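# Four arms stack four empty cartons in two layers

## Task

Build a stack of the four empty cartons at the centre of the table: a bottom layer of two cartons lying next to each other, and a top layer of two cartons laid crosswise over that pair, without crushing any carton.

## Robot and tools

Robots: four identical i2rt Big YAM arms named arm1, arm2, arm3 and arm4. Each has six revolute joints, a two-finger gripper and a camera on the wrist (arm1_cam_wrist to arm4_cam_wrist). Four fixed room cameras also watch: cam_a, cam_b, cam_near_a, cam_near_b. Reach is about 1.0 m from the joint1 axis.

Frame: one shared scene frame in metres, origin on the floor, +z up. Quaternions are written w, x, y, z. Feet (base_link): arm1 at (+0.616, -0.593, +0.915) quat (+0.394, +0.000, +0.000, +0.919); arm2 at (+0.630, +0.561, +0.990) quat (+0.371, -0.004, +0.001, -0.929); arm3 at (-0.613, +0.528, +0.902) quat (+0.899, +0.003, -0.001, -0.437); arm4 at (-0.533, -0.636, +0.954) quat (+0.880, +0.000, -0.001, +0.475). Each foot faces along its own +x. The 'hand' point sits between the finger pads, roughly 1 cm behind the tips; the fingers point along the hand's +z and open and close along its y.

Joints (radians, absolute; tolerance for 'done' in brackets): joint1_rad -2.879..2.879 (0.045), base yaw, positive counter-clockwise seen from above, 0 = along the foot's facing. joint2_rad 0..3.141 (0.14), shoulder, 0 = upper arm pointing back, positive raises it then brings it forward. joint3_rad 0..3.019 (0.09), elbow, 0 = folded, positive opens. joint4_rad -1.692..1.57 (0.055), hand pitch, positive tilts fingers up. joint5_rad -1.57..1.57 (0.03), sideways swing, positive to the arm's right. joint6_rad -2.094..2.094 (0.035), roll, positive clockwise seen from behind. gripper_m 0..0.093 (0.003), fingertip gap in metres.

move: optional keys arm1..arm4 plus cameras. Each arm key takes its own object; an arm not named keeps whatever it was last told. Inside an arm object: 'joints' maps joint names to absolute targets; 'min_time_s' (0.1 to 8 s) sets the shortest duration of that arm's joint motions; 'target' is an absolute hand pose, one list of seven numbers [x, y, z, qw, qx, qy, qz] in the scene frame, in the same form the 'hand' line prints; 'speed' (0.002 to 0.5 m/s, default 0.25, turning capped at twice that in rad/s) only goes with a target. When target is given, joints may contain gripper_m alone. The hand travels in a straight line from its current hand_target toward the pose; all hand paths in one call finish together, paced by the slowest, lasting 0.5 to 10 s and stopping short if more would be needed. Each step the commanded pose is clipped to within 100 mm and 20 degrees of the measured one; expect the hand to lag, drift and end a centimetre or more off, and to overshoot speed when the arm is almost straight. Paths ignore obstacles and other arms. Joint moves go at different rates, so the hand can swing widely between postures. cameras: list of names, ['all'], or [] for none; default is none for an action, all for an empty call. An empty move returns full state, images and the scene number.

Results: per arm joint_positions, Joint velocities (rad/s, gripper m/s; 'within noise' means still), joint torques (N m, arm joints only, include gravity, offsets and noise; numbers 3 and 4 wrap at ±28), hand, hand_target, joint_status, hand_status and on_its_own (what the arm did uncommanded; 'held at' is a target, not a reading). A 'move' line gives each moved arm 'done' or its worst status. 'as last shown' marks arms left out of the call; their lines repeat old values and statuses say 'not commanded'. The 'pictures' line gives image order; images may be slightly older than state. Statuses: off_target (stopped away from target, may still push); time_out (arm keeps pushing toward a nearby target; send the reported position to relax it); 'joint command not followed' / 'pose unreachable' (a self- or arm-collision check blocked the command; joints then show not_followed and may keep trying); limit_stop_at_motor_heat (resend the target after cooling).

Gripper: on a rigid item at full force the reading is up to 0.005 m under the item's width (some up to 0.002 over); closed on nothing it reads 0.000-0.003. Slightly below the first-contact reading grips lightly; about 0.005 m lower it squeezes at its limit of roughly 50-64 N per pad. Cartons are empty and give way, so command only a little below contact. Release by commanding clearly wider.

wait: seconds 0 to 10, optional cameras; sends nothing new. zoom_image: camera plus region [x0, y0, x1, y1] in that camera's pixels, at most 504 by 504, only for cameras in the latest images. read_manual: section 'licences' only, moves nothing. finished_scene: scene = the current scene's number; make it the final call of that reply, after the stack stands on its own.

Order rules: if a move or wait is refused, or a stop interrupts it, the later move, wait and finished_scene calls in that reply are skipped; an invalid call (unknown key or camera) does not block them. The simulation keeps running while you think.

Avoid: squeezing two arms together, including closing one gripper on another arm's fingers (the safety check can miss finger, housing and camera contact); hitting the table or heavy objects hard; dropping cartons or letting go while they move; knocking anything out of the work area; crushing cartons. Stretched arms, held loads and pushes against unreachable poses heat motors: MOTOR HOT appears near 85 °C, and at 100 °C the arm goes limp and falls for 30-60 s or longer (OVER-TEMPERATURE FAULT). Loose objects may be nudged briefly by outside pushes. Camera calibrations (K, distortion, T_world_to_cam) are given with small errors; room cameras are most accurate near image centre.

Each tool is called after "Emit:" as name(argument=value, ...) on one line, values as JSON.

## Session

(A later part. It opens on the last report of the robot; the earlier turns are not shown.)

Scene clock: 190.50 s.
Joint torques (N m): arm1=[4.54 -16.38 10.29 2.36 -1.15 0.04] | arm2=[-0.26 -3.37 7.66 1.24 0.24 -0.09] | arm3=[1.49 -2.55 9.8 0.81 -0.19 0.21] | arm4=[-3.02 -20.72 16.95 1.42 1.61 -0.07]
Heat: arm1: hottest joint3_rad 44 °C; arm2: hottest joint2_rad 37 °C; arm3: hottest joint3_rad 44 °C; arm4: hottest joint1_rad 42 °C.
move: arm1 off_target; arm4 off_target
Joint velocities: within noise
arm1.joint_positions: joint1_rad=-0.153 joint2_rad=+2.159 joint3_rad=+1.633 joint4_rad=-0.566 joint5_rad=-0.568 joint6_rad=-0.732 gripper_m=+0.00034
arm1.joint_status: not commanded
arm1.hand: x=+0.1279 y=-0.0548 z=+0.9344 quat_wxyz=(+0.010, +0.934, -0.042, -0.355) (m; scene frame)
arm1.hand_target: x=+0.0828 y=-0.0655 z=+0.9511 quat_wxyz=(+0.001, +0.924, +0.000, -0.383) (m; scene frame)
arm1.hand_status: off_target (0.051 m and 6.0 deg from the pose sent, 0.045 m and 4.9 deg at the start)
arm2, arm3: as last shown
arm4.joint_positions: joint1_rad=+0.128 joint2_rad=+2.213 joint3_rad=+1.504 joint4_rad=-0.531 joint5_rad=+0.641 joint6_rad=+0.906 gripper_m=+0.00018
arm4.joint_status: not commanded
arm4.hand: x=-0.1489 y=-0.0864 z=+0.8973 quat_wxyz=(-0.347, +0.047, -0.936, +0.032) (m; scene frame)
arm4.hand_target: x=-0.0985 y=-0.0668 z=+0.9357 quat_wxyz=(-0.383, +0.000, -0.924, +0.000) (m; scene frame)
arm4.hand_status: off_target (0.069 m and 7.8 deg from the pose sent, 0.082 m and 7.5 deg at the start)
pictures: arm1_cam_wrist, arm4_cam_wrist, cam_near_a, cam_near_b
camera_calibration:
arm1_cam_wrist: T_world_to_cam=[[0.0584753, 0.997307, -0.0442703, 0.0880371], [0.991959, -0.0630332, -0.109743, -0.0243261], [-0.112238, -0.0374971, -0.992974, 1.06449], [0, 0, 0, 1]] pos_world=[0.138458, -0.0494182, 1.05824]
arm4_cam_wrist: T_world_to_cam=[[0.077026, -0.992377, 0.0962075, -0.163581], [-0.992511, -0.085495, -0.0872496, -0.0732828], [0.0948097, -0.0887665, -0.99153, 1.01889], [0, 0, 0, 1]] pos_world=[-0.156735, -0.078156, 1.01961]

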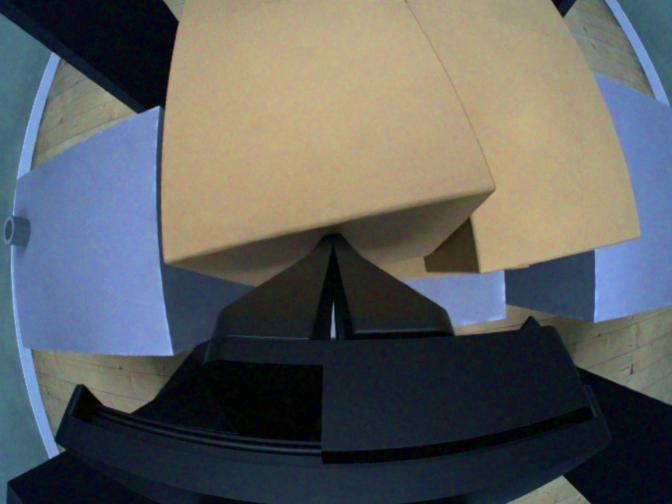

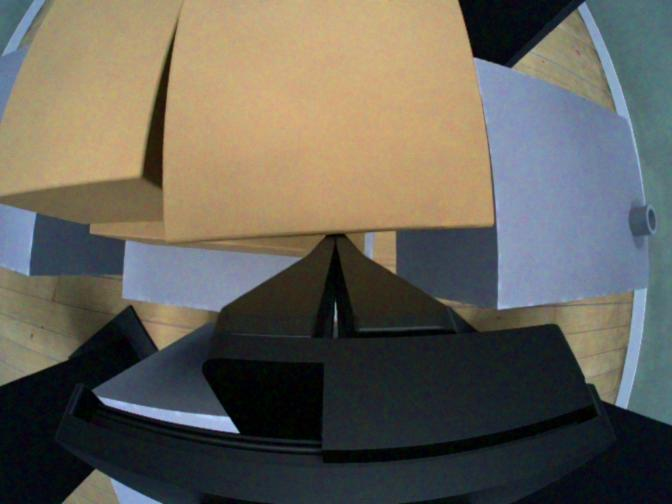

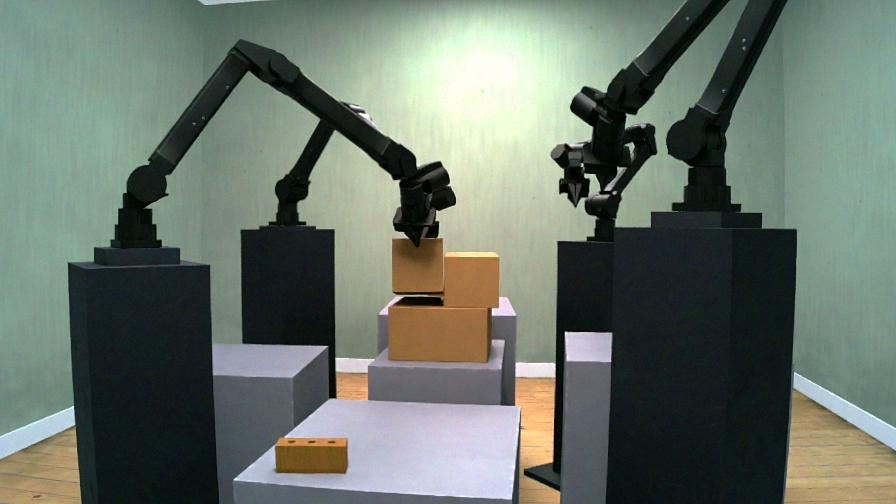

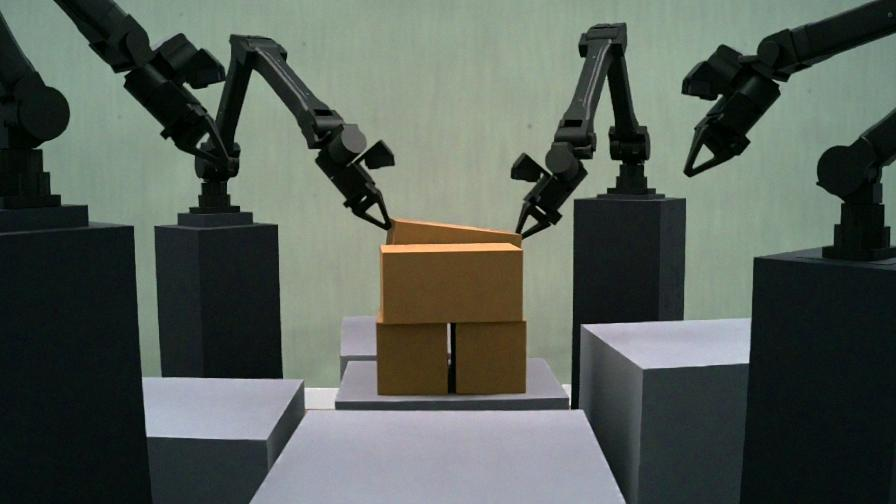

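Emit:
move(arm1={"target":[0.080,-0.070,0.930,0,0.9239,0,-0.3827],"speed":0.03}, arm4={"target":[-0.095,-0.046,0.936,0.3827,0,0.9239,0],"speed":0.03}, cameras=["arm1_cam_wrist","arm4_cam_wrist","cam_near_a","cam_near_b"])

Emit:
zoom_image(camera="cam_near_a", region=[370, 220, 530, 380])

Scene clock: 193.37 s.
Joint torques (N m): arm1=[5.13 -17.14 8.13 2.7 -1.23 0.1] | arm2=[0.56 -3.25 7.5 1.2 0.2 -0.08] | arm3=[1.38 -2.49 9.78 0.85 -0.19 0.21] | arm4=[-4.13 -20.72 16.69 1.35 1.76 -0.09]
Heat: arm1: hottest joint3_rad 44 °C; arm2: hottest joint2_rad 37 °C; arm3: hottest joint3_rad 44 °C; arm4: hottest joint3_rad 43 °C.
move: arm1 off_target; arm4 off_target
Joint velocities: within noise
arm1.joint_positions: joint1_rad=-0.153 joint2_rad=+2.183 joint3_rad=+1.627 joint4_rad=-0.523 joint5_rad=-0.562 joint6_rad=-0.732 gripper_m=+0.00034
arm1.joint_status: not commanded
arm1.hand: x=+0.1265 y=-0.0512 z=+0.9193 quat_wxyz=(+0.003, +0.933, -0.040, -0.357) (m; scene frame)
arm1.hand_target: x=+0.0826 y=-0.0725 z=+0.9309 quat_wxyz=(+0.001, +0.924, +0.000, -0.383) (m; scene frame)
arm1.hand_status: off_target (0.051 m and 5.6 deg from the pose sent, 0.051 m and 6.0 deg at the start)
arm2, arm3: as last shown
arm4.joint_positions: joint1_rad=+0.148 joint2_rad=+2.230 joint3_rad=+1.566 joint4_rad=-0.568 joint5_rad=+0.641 joint6_rad=+0.918 gripper_m=+0.00018
arm4.joint_status: not commanded
arm4.hand: x=-0.1532 y=-0.0631 z=+0.9066 quat_wxyz=(-0.349, +0.050, -0.935, +0.022) (m; scene frame)
arm4.hand_target: x=-0.0985 y=-0.0527 z=+0.9388 quat_wxyz=(-0.383, +0.000, -0.924, +0.000) (m; scene frame)
arm4.hand_status: off_target (0.067 m and 7.5 deg from the pose sent, 0.078 m and 7.8 deg at the start)
pictures: arm1_cam_wrist, arm4_cam_wrist, cam_near_a, cam_near_b
camera_calibration:
arm1_cam_wrist: T_world_to_cam=[[0.0612754, 0.997674, -0.0298484, 0.0703049], [0.991364, -0.0643071, -0.114288, -0.0202054], [-0.115941, -0.0225876, -0.992999, 1.05079], [0, 0, 0, 1]] pos_world=[0.137553, -0.0477059, 1.04323]
arm4_cam_wrist: T_world_to_cam=[[0.0882755, -0.992766, 0.0813873, -0.1259], [-0.991116, -0.0957007, -0.0923619, -0.070462], [0.0994826, -0.0725109, -0.992394, 1.03309], [0, 0, 0, 1]] pos_world=[-0.161496, -0.0568229, 1.02897]

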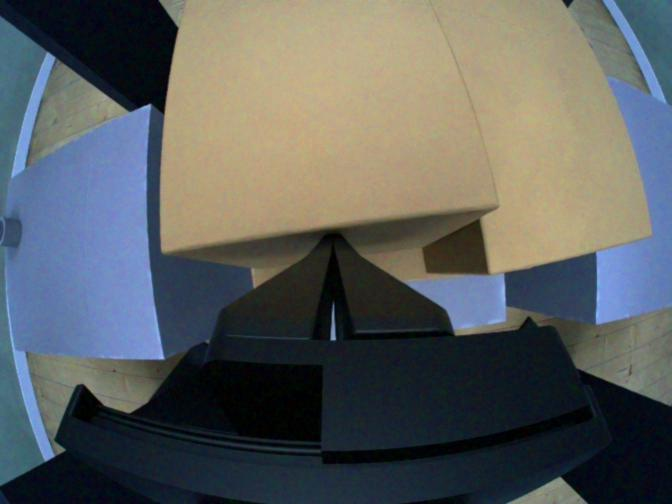

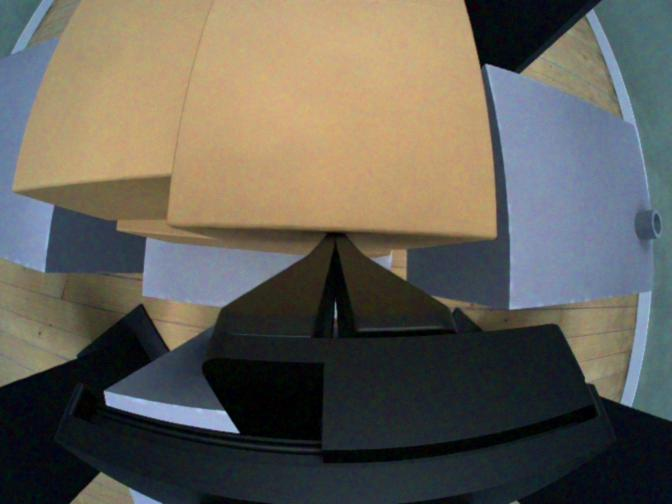

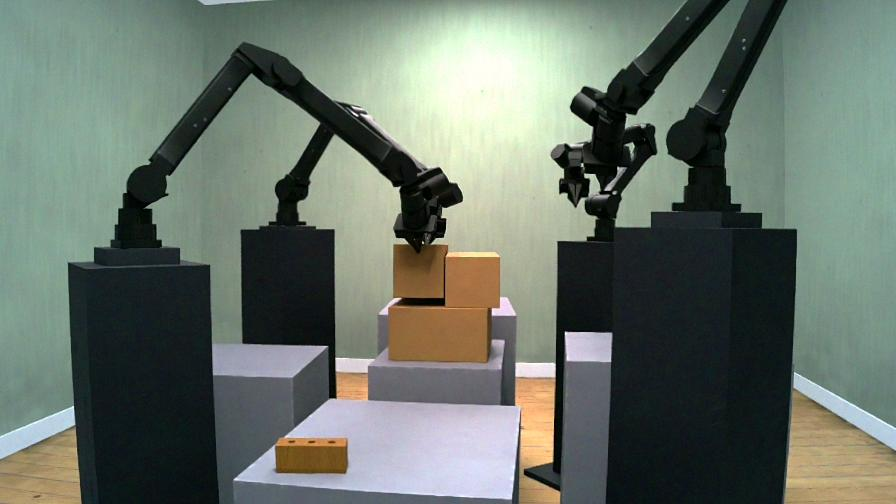

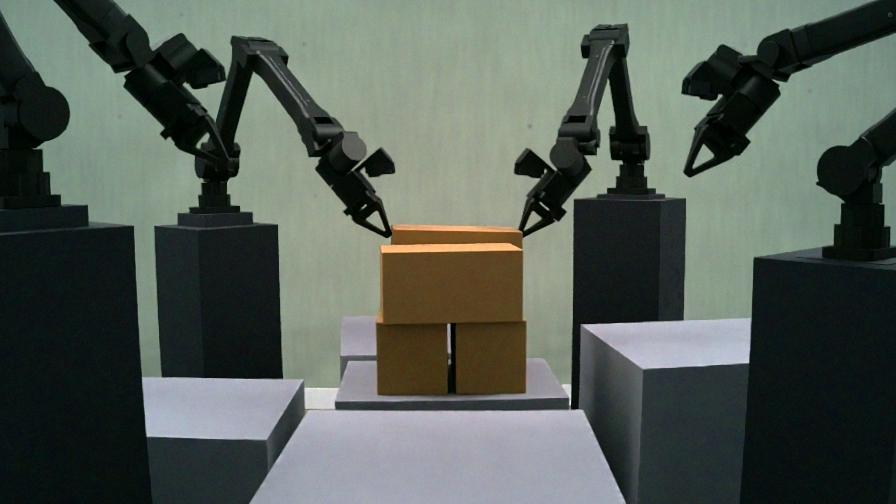

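Scaled by 3.150 from the camera's 896x504 image, which has a finer 1280x720 frame.

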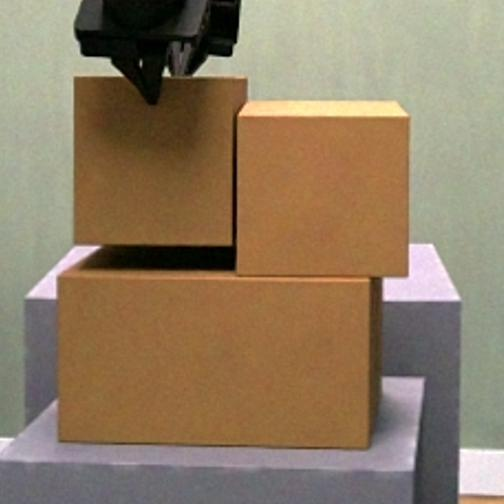

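Emit:
move(arm1={"target":[0.080,-0.078,0.905,0,0.9239,0,-0.3827],"speed":0.03}, arm4={"target":[-0.095,-0.056,0.914,0.3827,0,0.9239,0],"speed":0.03}, cameras=["cam_near_a","cam_near_b"])

Emit:
zoom_image(camera="cam_near_a", region=[370, 220, 530, 380])

Emit:
zoom_image(camera="cam_near_b", region=[340, 200, 560, 410])

Scene clock: 195.57 s.
Joint torques (N m): arm1=[5.71 -17.08 7.75 2.74 -1.07 0.15] | arm2=[0.67 -3.6 7.66 1.11 0.19 -0.08] | arm3=[1.38 -2.43 9.8 0.83 -0.19 0.22] | arm4=[-4.42 -20.01 13.7 2.11 1.53 -0.15]
Heat: arm1: hottest joint3_rad 44 °C; arm2: hottest joint2_rad 37 °C; arm3: hottest joint3_rad 44 °C; arm4: hottest joint3_rad 44 °C.
move: arm1 off_target; arm4 off_target
Joint velocities: within noise
arm1.joint_positions: joint1_rad=-0.153 joint2_rad=+2.204 joint3_rad=+1.590 joint4_rad=-0.460 joint5_rad=-0.563 joint6_rad=-0.730 gripper_m=+0.00034
arm1.joint_status: not commanded
arm1.hand: x=+0.1296 y=-0.0560 z=+0.8954 quat_wxyz=(+0.002, +0.933, -0.040, -0.358) (m; scene frame)
arm1.hand_target: x=+0.0830 y=-0.0807 z=+0.9059 quat_wxyz=(+0.001, +0.924, +0.000, -0.383) (m; scene frame)
arm1.hand_status: off_target (0.055 m and 5.5 deg from the pose sent, 0.056 m and 5.6 deg at the start)
arm2, arm3: as last shown
arm4.joint_positions: joint1_rad=+0.148 joint2_rad=+2.239 joint3_rad=+1.567 joint4_rad=-0.528 joint5_rad=+0.645 joint6_rad=+0.918 gripper_m=+0.00018
arm4.joint_status: not commanded
arm4.hand: x=-0.1500 y=-0.0576 z=+0.9041 quat_wxyz=(-0.358, +0.045, -0.933, +0.011) (m; scene frame)
arm4.hand_target: x=-0.0978 y=-0.0608 z=+0.9158 quat_wxyz=(-0.383, +0.000, -0.924, +0.001) (m; scene frame)
arm4.hand_status: off_target (0.056 m and 6.1 deg from the pose sent, 0.059 m and 7.5 deg at the start)
pictures: cam_near_a, cam_near_b

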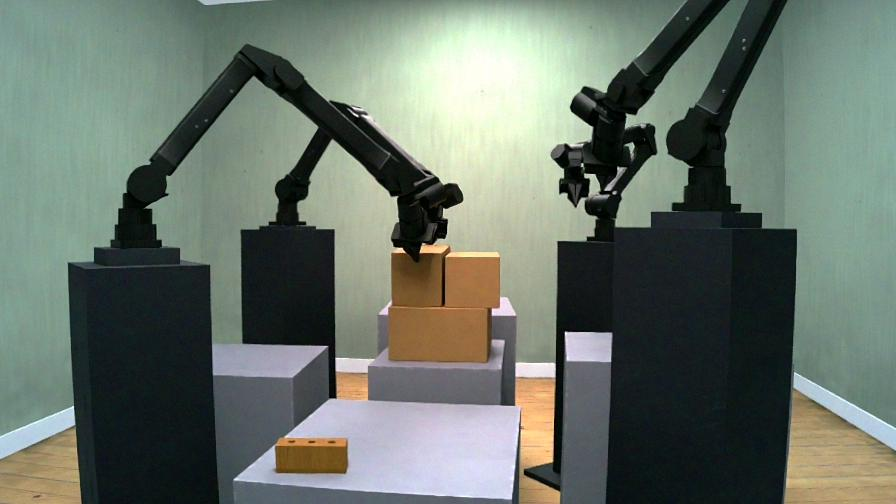

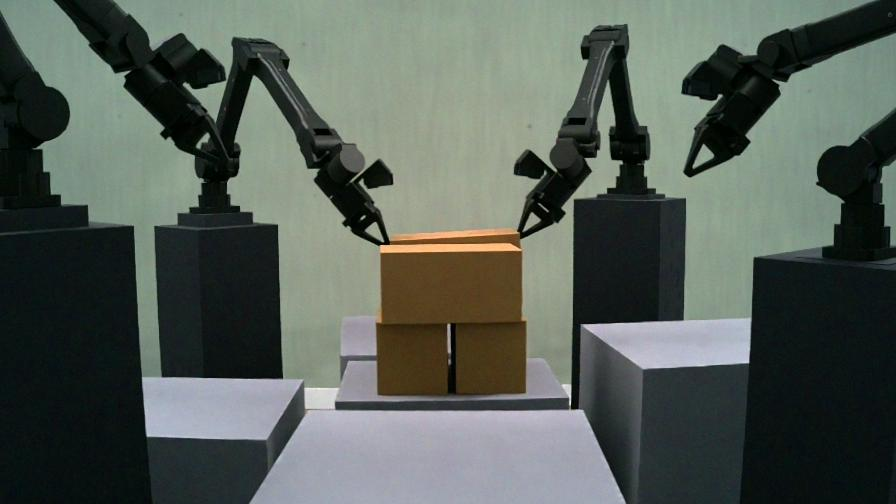

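Scaled by 3.150 from the camera's 896x504 image, which has a finer 1280x720 frame.

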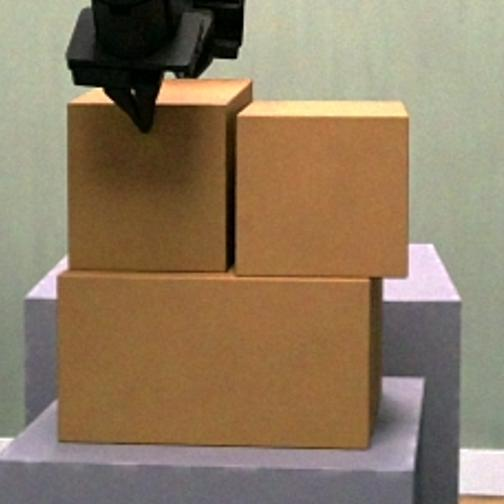

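Scaled by 2.291 from the camera's 896x504 image, which has a finer 1280x720 frame.

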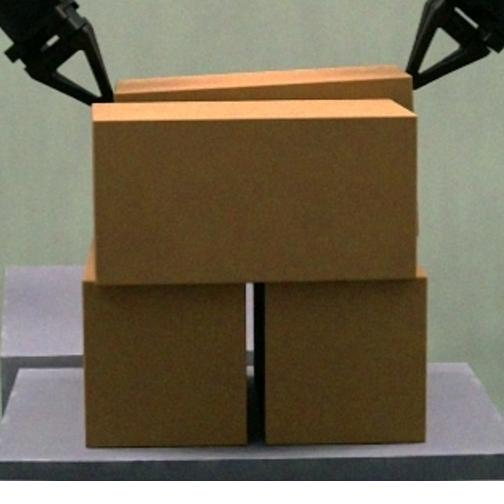

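Emit:
move(arm1={"target":[0.082,-0.078,0.898,0,0.9239,0,-0.3827],"speed":0.03}, arm4={"target":[-0.095,-0.056,0.882,0.3827,0,0.9239,0],"speed":0.03}, cameras=["cam_near_a","cam_near_b"])

Emit:
zoom_image(camera="cam_near_a", region=[370, 220, 530, 380])

Emit:
zoom_image(camera="cam_near_b", region=[340, 200, 560, 410])

Scene clock: 197.97 s.
Joint torques (N m): arm1=[5.54 -16.5 7.58 2.84 -1.1 0.12] | arm2=[0.32 -3.25 7.72 1.07 0.25 -0.11] | arm3=[1.26 -2.61 9.81 0.85 -0.19 0.2] | arm4=[-4.66 -18.14 13.29 2.1 1.47 -0.15]
Heat: arm1: hottest joint3_rad 44 °C; arm2: hottest joint2_rad 37 °C; arm3: hottest joint3_rad 44 °C; arm4: hottest joint3_rad 45 °C.
move: arm1 off_target; arm4 off_target
Joint velocities: within noise
arm1.joint_positions: joint1_rad=-0.153 joint2_rad=+2.204 joint3_rad=+1.586 joint4_rad=-0.448 joint5_rad=-0.563 joint6_rad=-0.730 gripper_m=+0.00034
arm1.joint_status: not commanded
arm1.hand: x=+0.1292 y=-0.0556 z=+0.8951 quat_wxyz=(-0.001, +0.932, -0.039, -0.360) (m; scene frame)
arm1.hand_target: x=+0.0848 y=-0.0805 z=+0.8991 quat_wxyz=(+0.001, +0.924, +0.000, -0.383) (m; scene frame)
arm1.hand_status: off_target (0.052 m and 5.2 deg from the pose sent, 0.053 m and 5.5 deg at the start)
arm2.joint_positions: joint1_rad=+0.082 joint2_rad=+1.052 joint3_rad=+0.334 joint4_rad=-0.268 joint5_rad=+0.550 joint6_rad=+0.672 gripper_m=+0.00037
arm2.joint_status: not commanded
arm2.hand: x=+0.3596 y=+0.3961 z=+1.0491 quat_wxyz=(-0.002, -0.923, +0.001, +0.384) (m; scene frame)
arm2.hand_target: x=+0.3601 y=+0.4000 z=+1.0498 quat_wxyz=(+0.000, -0.924, +0.000, +0.383) (m; scene frame)
arm2.hand_status: not commanded
arm3.joint_positions: joint1_rad=+0.125 joint2_rad=+0.679 joint3_rad=+0.425 joint4_rad=-0.709 joint5_rad=-0.512 joint6_rad=-0.609 gripper_m=+0.00059
arm3.joint_status: not commanded
arm3.hand: x=-0.3633 y=+0.3989 z=+1.0419 quat_wxyz=(-0.379, -0.004, -0.926, -0.002) (m; scene frame)
arm3.hand_target: x=-0.3601 y=+0.4000 z=+1.0499 quat_wxyz=(-0.383, +0.000, -0.924, +0.000) (m; scene frame)
arm3.hand_status: not commanded
arm4.joint_positions: joint1_rad=+0.153 joint2_rad=+2.266 joint3_rad=+1.567 joint4_rad=-0.475 joint5_rad=+0.646 joint6_rad=+0.918 gripper_m=+0.00018
arm4.joint_status: not commanded
arm4.hand: x=-0.1504 y=-0.0510 z=+0.8903 quat_wxyz=(-0.363, +0.042, -0.931, -0.001) (m; scene frame)
arm4.hand_target: x=-0.0984 y=-0.0611 z=+0.8840 quat_wxyz=(-0.383, +0.000, -0.924, +0.001) (m; scene frame)
arm4.hand_status: off_target (0.056 m and 5.4 deg from the pose sent, 0.059 m and 6.1 deg at the start)
pictures: cam_near_a, cam_near_b

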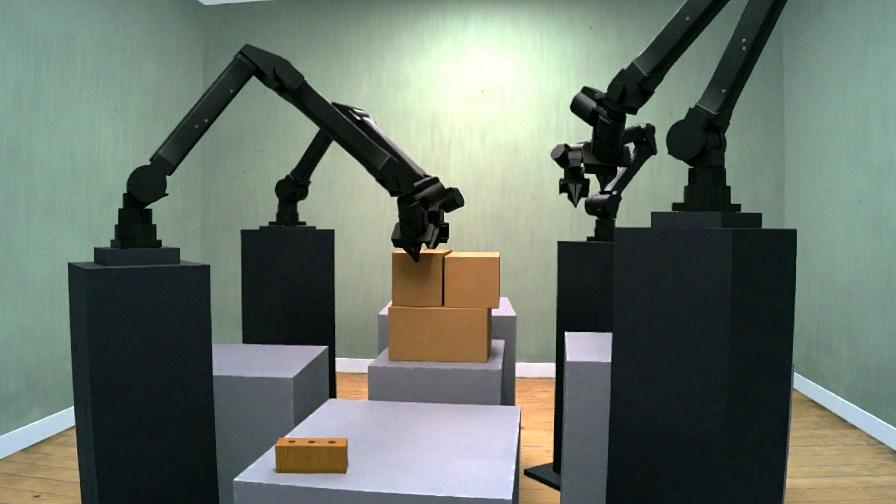

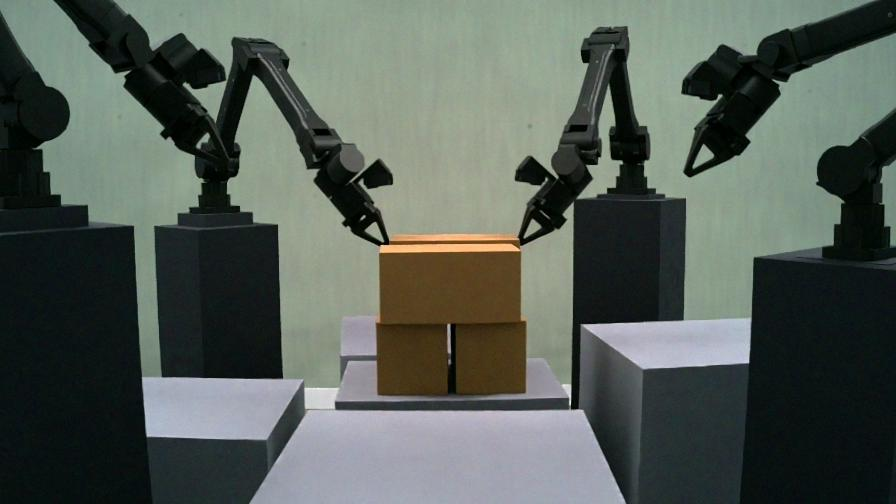

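Scaled by 3.150 from the camera's 896x504 image, which has a finer 1280x720 frame.

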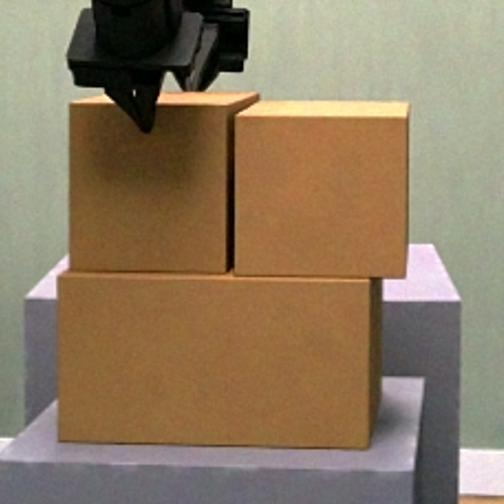

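Scaled by 2.291 from the camera's 896x504 image, which has a finer 1280x720 frame.

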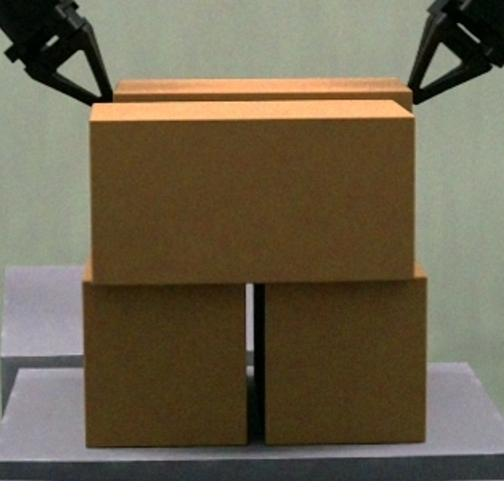

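Both down. Release gently.

Emit:
move(arm1={"target":[0.108,-0.072,0.896,0,0.9239,0,-0.3827],"speed":0.03}, arm4={"target":[-0.122,-0.060,0.880,0.3827,0,0.9239,0],"speed":0.03})

Emit:
move(arm1={"target":[0.145,-0.066,0.900,0,0.9239,0,-0.3827],"speed":0.04}, arm4={"target":[-0.162,-0.064,0.885,0.3827,0,0.9239,0],"speed":0.04}, cameras=["cam_near_a","cam_near_b"])

Emit:
move(arm1={"target":[0.23,-0.09,0.94,0,0.9239,0,-0.3827],"speed":0.1}, arm4={"target":[-0.24,-0.09,0.94,0.3827,0,0.9239,0],"speed":0.1}, cameras=["cam_a","cam_b","cam_near_a","cam_near_b"])

Emit:
move(arm1={"target":[0.32,-0.35,1.05,0,0.9239,0,-0.3827],"speed":0.2}, arm4={"target":[-0.32,-0.35,1.05,0.3827,0,0.9239,0],"speed":0.2}, cameras=["cam_a","cam_b","cam_near_a","cam_near_b"])

Scene clock: 200.27 s.
Joint torques (N m): arm1=[2.67 -17.26 6.54 2.09 -0.89 0.01] | arm2=[0.97 -3.43 7.8 1.09 0.23 -0.11] | arm3=[1.38 -2.55 9.8 0.84 -0.18 0.21] | arm4=[-2.61 -19.78 9.52 1.74 1.37 -0.1]
Heat: arm1: hottest joint3_rad 44 °C; arm2: hottest joint2_rad 37 °C; arm3: hottest joint3_rad 45 °C; arm4: hottest joint3_rad 45 °C.
move: arm1 off_target; arm4 off_target
Joint velocities: within noise
arm1.joint_positions: joint1_rad=-0.156 joint2_rad=+2.204 joint3_rad=+1.570 joint4_rad=-0.431 joint5_rad=-0.587 joint6_rad=-0.756 gripper_m=+0.00034
arm1.joint_status: not commanded
arm1.hand: x=+0.1307 y=-0.0594 z=+0.8923 quat_wxyz=(+0.001, +0.929, -0.025, -0.369) (m; scene frame)
arm1.hand_target: x=+0.1087 y=-0.0726 z=+0.8962 quat_wxyz=(+0.000, +0.924, +0.000, -0.382) (m; scene frame)
arm1.hand_status: off_target (0.026 m and 3.4 deg from the pose sent, 0.027 m and 5.3 deg at the start)
arm2, arm3: as last shown
arm4.joint_positions: joint1_rad=+0.159 joint2_rad=+2.270 joint3_rad=+1.567 joint4_rad=-0.462 joint5_rad=+0.662 joint6_rad=+0.950 gripper_m=+0.00018
arm4.joint_status: not commanded
arm4.hand: x=-0.1517 y=-0.0484 z=+0.8906 quat_wxyz=(-0.371, +0.027, -0.928, -0.008) (m; scene frame)
arm4.hand_target: x=-0.1235 y=-0.0614 z=+0.8804 quat_wxyz=(-0.382, +0.000, -0.924, +0.000) (m; scene frame)
arm4.hand_status: off_target (0.034 m and 3.5 deg from the pose sent, 0.031 m and 5.4 deg at the start)
pictures: none

Scene clock: 201.83 s.
Joint torques (N m): arm1=[-1.55 -19.66 5.81 1.37 -0.45 0.02] | arm2=[0.26 -3.31 7.51 1.07 0.2 -0.12] | arm3=[1.26 -2.55 9.77 0.84 -0.18 0.2] | arm4=[0.91 -22.83 6.72 0.88 0.65 -0.1]
Heat: arm1: hottest joint3_rad 44 °C; arm2: hottest joint3_rad 37 °C; arm3: hottest joint3_rad 45 °C; arm4: hottest joint3_rad 45 °C.
move: arm1 off_target; arm4 done
Joint velocities: within noise
arm1.joint_positions: joint1_rad=-0.161 joint2_rad=+2.203 joint3_rad=+1.524 joint4_rad=-0.428 joint5_rad=-0.626 joint6_rad=-0.812 gripper_m=+0.00034
arm1.joint_status: not commanded
arm1.hand: x=+0.1401 y=-0.0773 z=+0.8785 quat_wxyz=(+0.018, +0.929, -0.003, -0.371) (m; scene frame)
arm1.hand_target: x=+0.1450 y=-0.0662 z=+0.8997 quat_wxyz=(+0.000, +0.924, +0.000, -0.382) (m; scene frame)
arm1.hand_status: off_target (0.025 m and 2.6 deg from the pose sent, 0.018 m and 3.4 deg at the start)
arm2, arm3: as last shown
arm4.joint_positions: joint1_rad=+0.160 joint2_rad=+2.270 joint3_rad=+1.533 joint4_rad=-0.462 joint5_rad=+0.704 joint6_rad=+1.014 gripper_m=+0.00018
arm4.joint_status: not commanded
arm4.hand: x=-0.1537 y=-0.0657 z=+0.8825 quat_wxyz=(-0.381, -0.001, -0.924, +0.005) (m; scene frame)
arm4.hand_target: x=-0.1619 y=-0.0640 z=+0.8849 quat_wxyz=(-0.383, +0.000, -0.924, +0.000) (m; scene frame)
arm4.hand_status: done (0.009 m and 0.6 deg from the pose sent, 0.020 m and 3.5 deg at the start)
pictures: cam_near_a, cam_near_b

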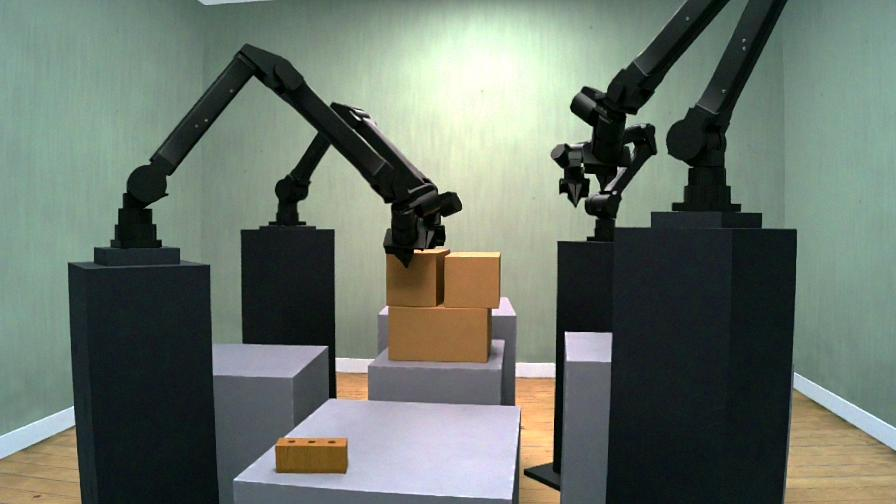

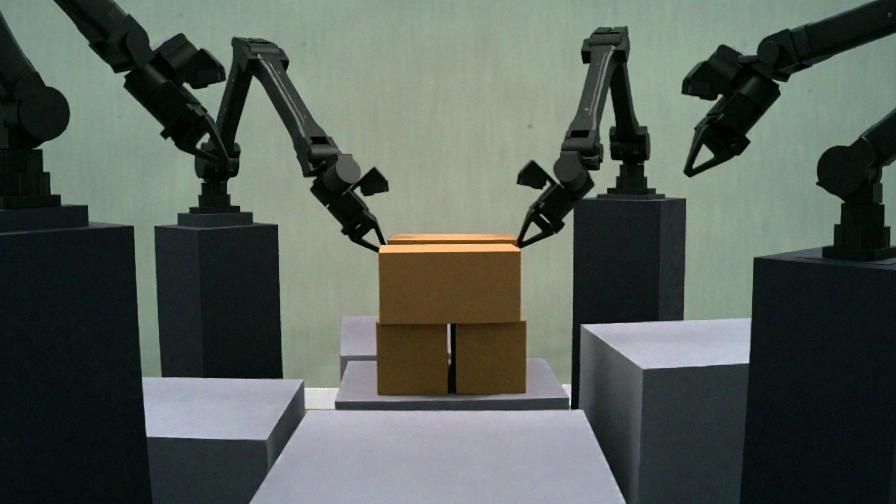

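Scene clock: 203.60 s.
Joint torques (N m): arm1=[-1.26 -17.08 5.74 0.51 -0.48 0.03] | arm2=[-0.15 -2.78 7.68 1.02 0.25 -0.14] | arm3=[1.38 -2.55 9.8 0.83 -0.19 0.21] | arm4=[0.67 -20.66 6.63 0.34 0.68 -0.07]
Heat: arm1: hottest joint3_rad 44 °C; arm2: hottest joint3_rad 37 °C; arm3: hottest joint3_rad 45 °C; arm4: hottest joint3_rad 45 °C.
move: arm1 off_target; arm4 done
Joint velocities: within noise
arm1.joint_positions: joint1_rad=-0.266 joint2_rad=+2.008 joint3_rad=+1.323 joint4_rad=-0.463 joint5_rad=-0.672 joint6_rad=-0.926 gripper_m=+0.00034
arm1.joint_status: not commanded
arm1.hand: x=+0.2236 y=-0.0935 z=+0.9259 quat_wxyz=(+0.008, +0.926, +0.000, -0.378) (m; scene frame)
arm1.hand_target: x=+0.2298 y=-0.0900 z=+0.9397 quat_wxyz=(+0.000, +0.924, +0.000, -0.383) (m; scene frame)
arm1.hand_status: off_target (0.016 m and 1.0 deg from the pose sent, 0.110 m and 2.6 deg at the start)
arm2, arm3: as last shown
arm4.joint_positions: joint1_rad=+0.267 joint2_rad=+2.084 joint3_rad=+1.373 joint4_rad=-0.561 joint5_rad=+0.739 joint6_rad=+1.149 gripper_m=+0.00018
arm4.joint_status: not commanded
arm4.hand: x=-0.2310 y=-0.0868 z=+0.9387 quat_wxyz=(-0.384, -0.004, -0.923, -0.002) (m; scene frame)
arm4.hand_target: x=-0.2398 y=-0.0900 z=+0.9398 quat_wxyz=(-0.383, +0.000, -0.924, +0.000) (m; scene frame)
arm4.hand_status: done (0.010 m and 0.5 deg from the pose sent, 0.106 m and 0.6 deg at the start)
pictures: cam_a, cam_b, cam_near_a, cam_near_b

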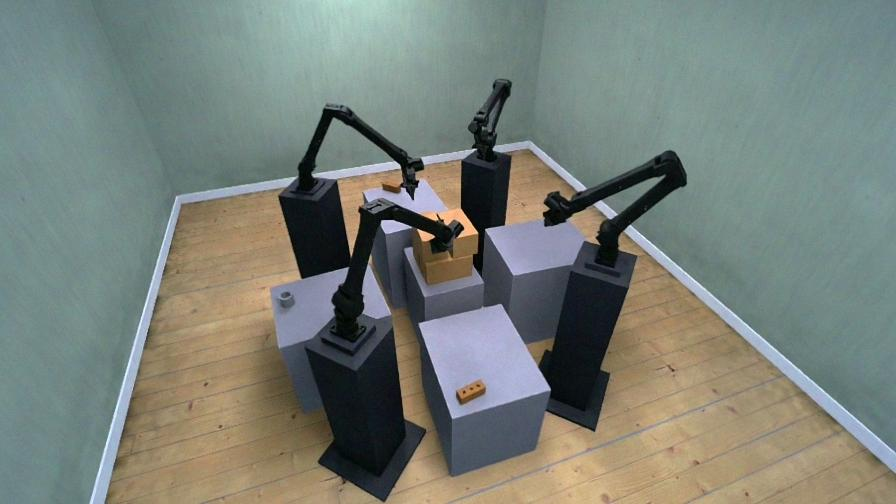

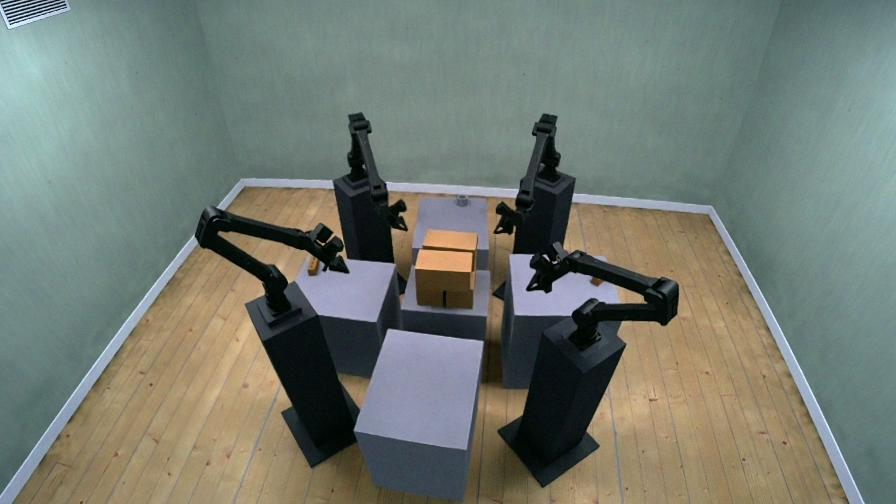

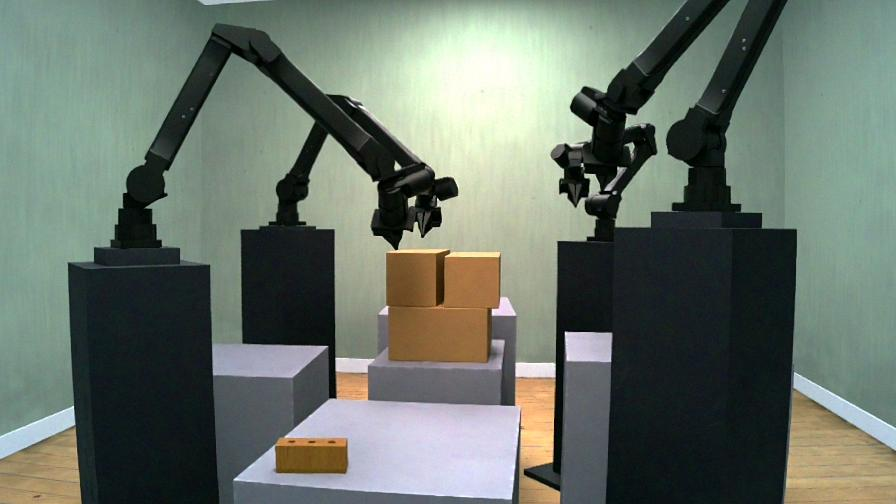

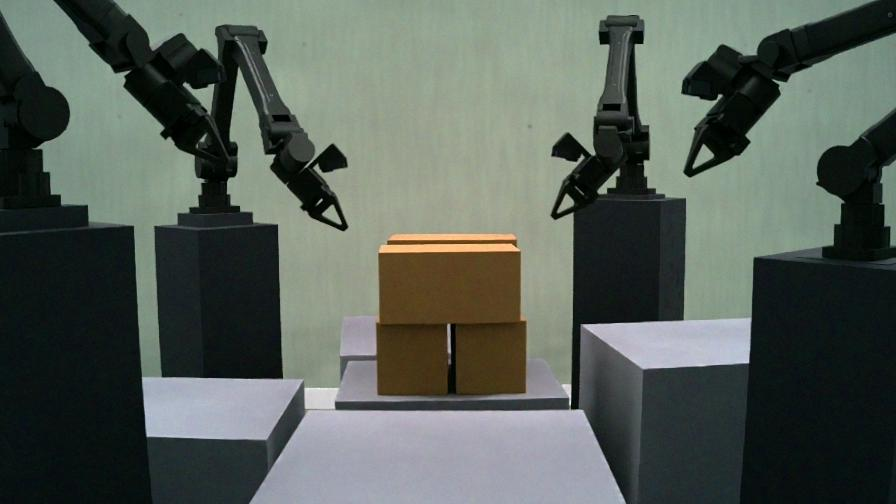

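Scene clock: 205.93 s.
Joint torques (N m): arm1=[1.14 -6.24 6.52 0.66 -0.19 0.15] | arm2=[0.03 -3.14 7.58 1.18 0.2 -0.08] | arm3=[1.32 -2.55 9.8 0.84 -0.18 0.21] | arm4=[0.79 -8.23 7.19 0.38 0.64 -0.15]
Heat: arm1: hottest joint3_rad 44 °C; arm2: hottest joint3_rad 37 °C; arm3: hottest joint3_rad 45 °C; arm4: hottest joint3_rad 45 °C.
move: arm1 done; arm4 done
Joint velocities: within noise
arm1.joint_positions: joint1_rad=-0.155 joint2_rad=+1.151 joint3_rad=+0.652 joint4_rad=-0.543 joint5_rad=-0.616 joint6_rad=-0.788 gripper_m=+0.00034
arm1.joint_status: not commanded
arm1.hand: x=+0.3207 y=-0.3422 z=+1.0493 quat_wxyz=(-0.004, +0.923, -0.003, -0.384) (m; scene frame)
arm1.hand_target: x=+0.3200 y=-0.3499 z=+1.0499 quat_wxyz=(+0.000, +0.924, +0.000, -0.383) (m; scene frame)
arm1.hand_status: done (0.008 m and 0.6 deg from the pose sent, 0.301 m and 1.0 deg at the start)
arm2, arm3: as last shown
arm4.joint_positions: joint1_rad=+0.267 joint2_rad=+1.264 joint3_rad=+0.652 joint4_rad=-0.656 joint5_rad=+0.739 joint6_rad=+1.152 gripper_m=+0.00018
arm4.joint_status: not commanded
arm4.hand: x=-0.3143 y=-0.3442 z=+1.0537 quat_wxyz=(-0.385, -0.006, -0.923, -0.004) (m; scene frame)
arm4.hand_target: x=-0.3198 y=-0.3500 z=+1.0500 quat_wxyz=(-0.383, +0.000, -0.924, +0.000) (m; scene frame)
arm4.hand_status: done (0.009 m and 0.9 deg from the pose sent, 0.299 m and 0.5 deg at the start)
pictures: cam_a, cam_b, cam_near_a, cam_near_b

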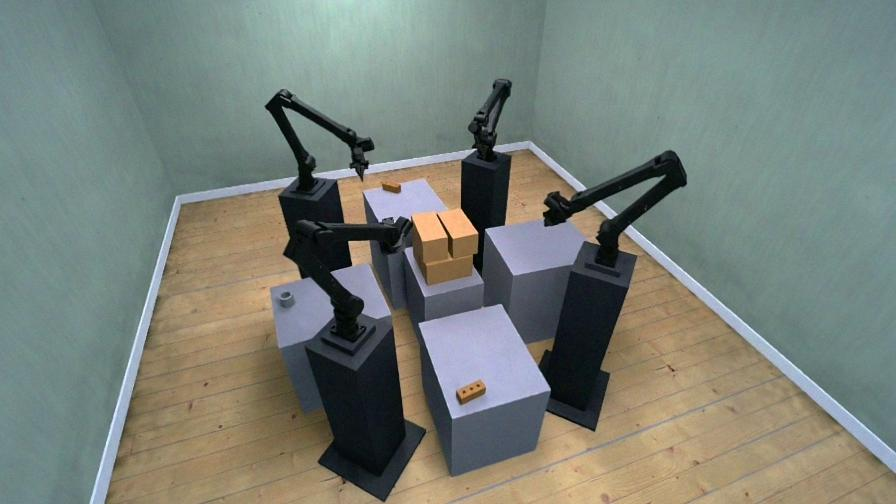

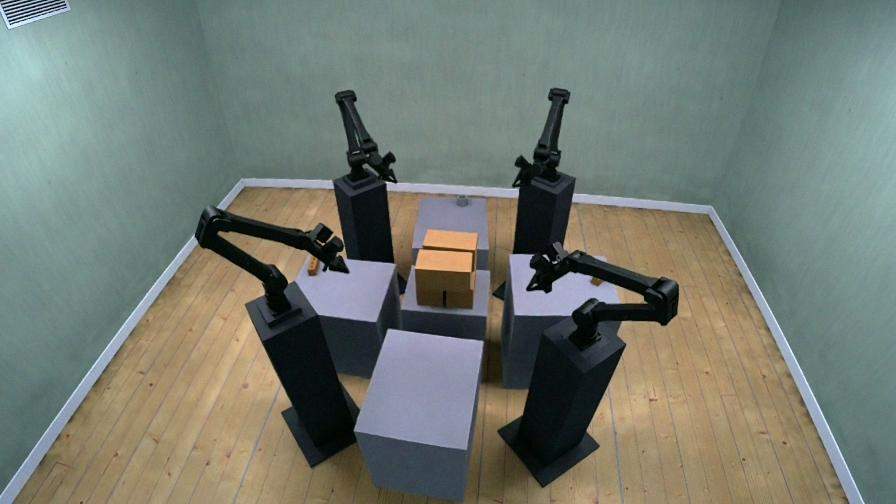

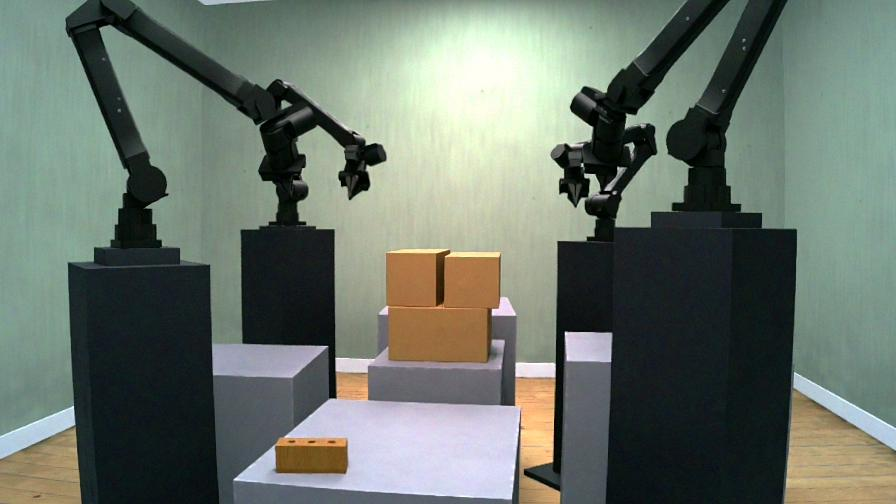

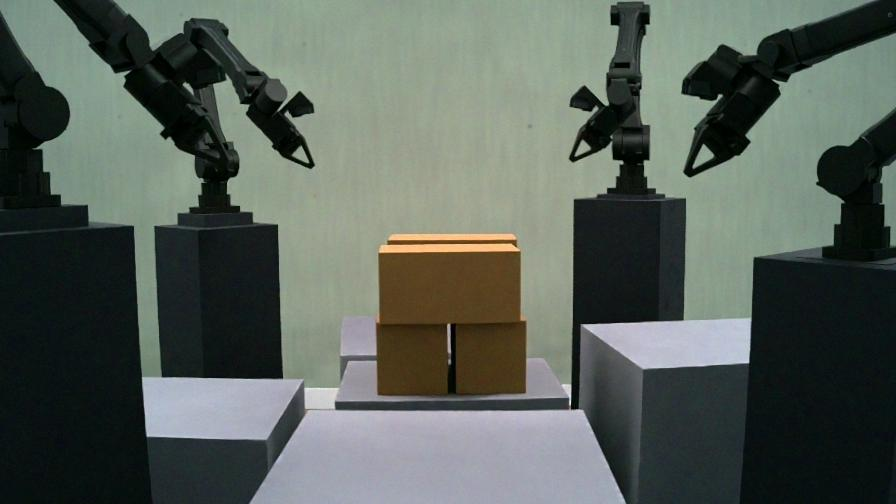

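Emit:
finished_scene(scene=1)

The scene is finished: the task was done.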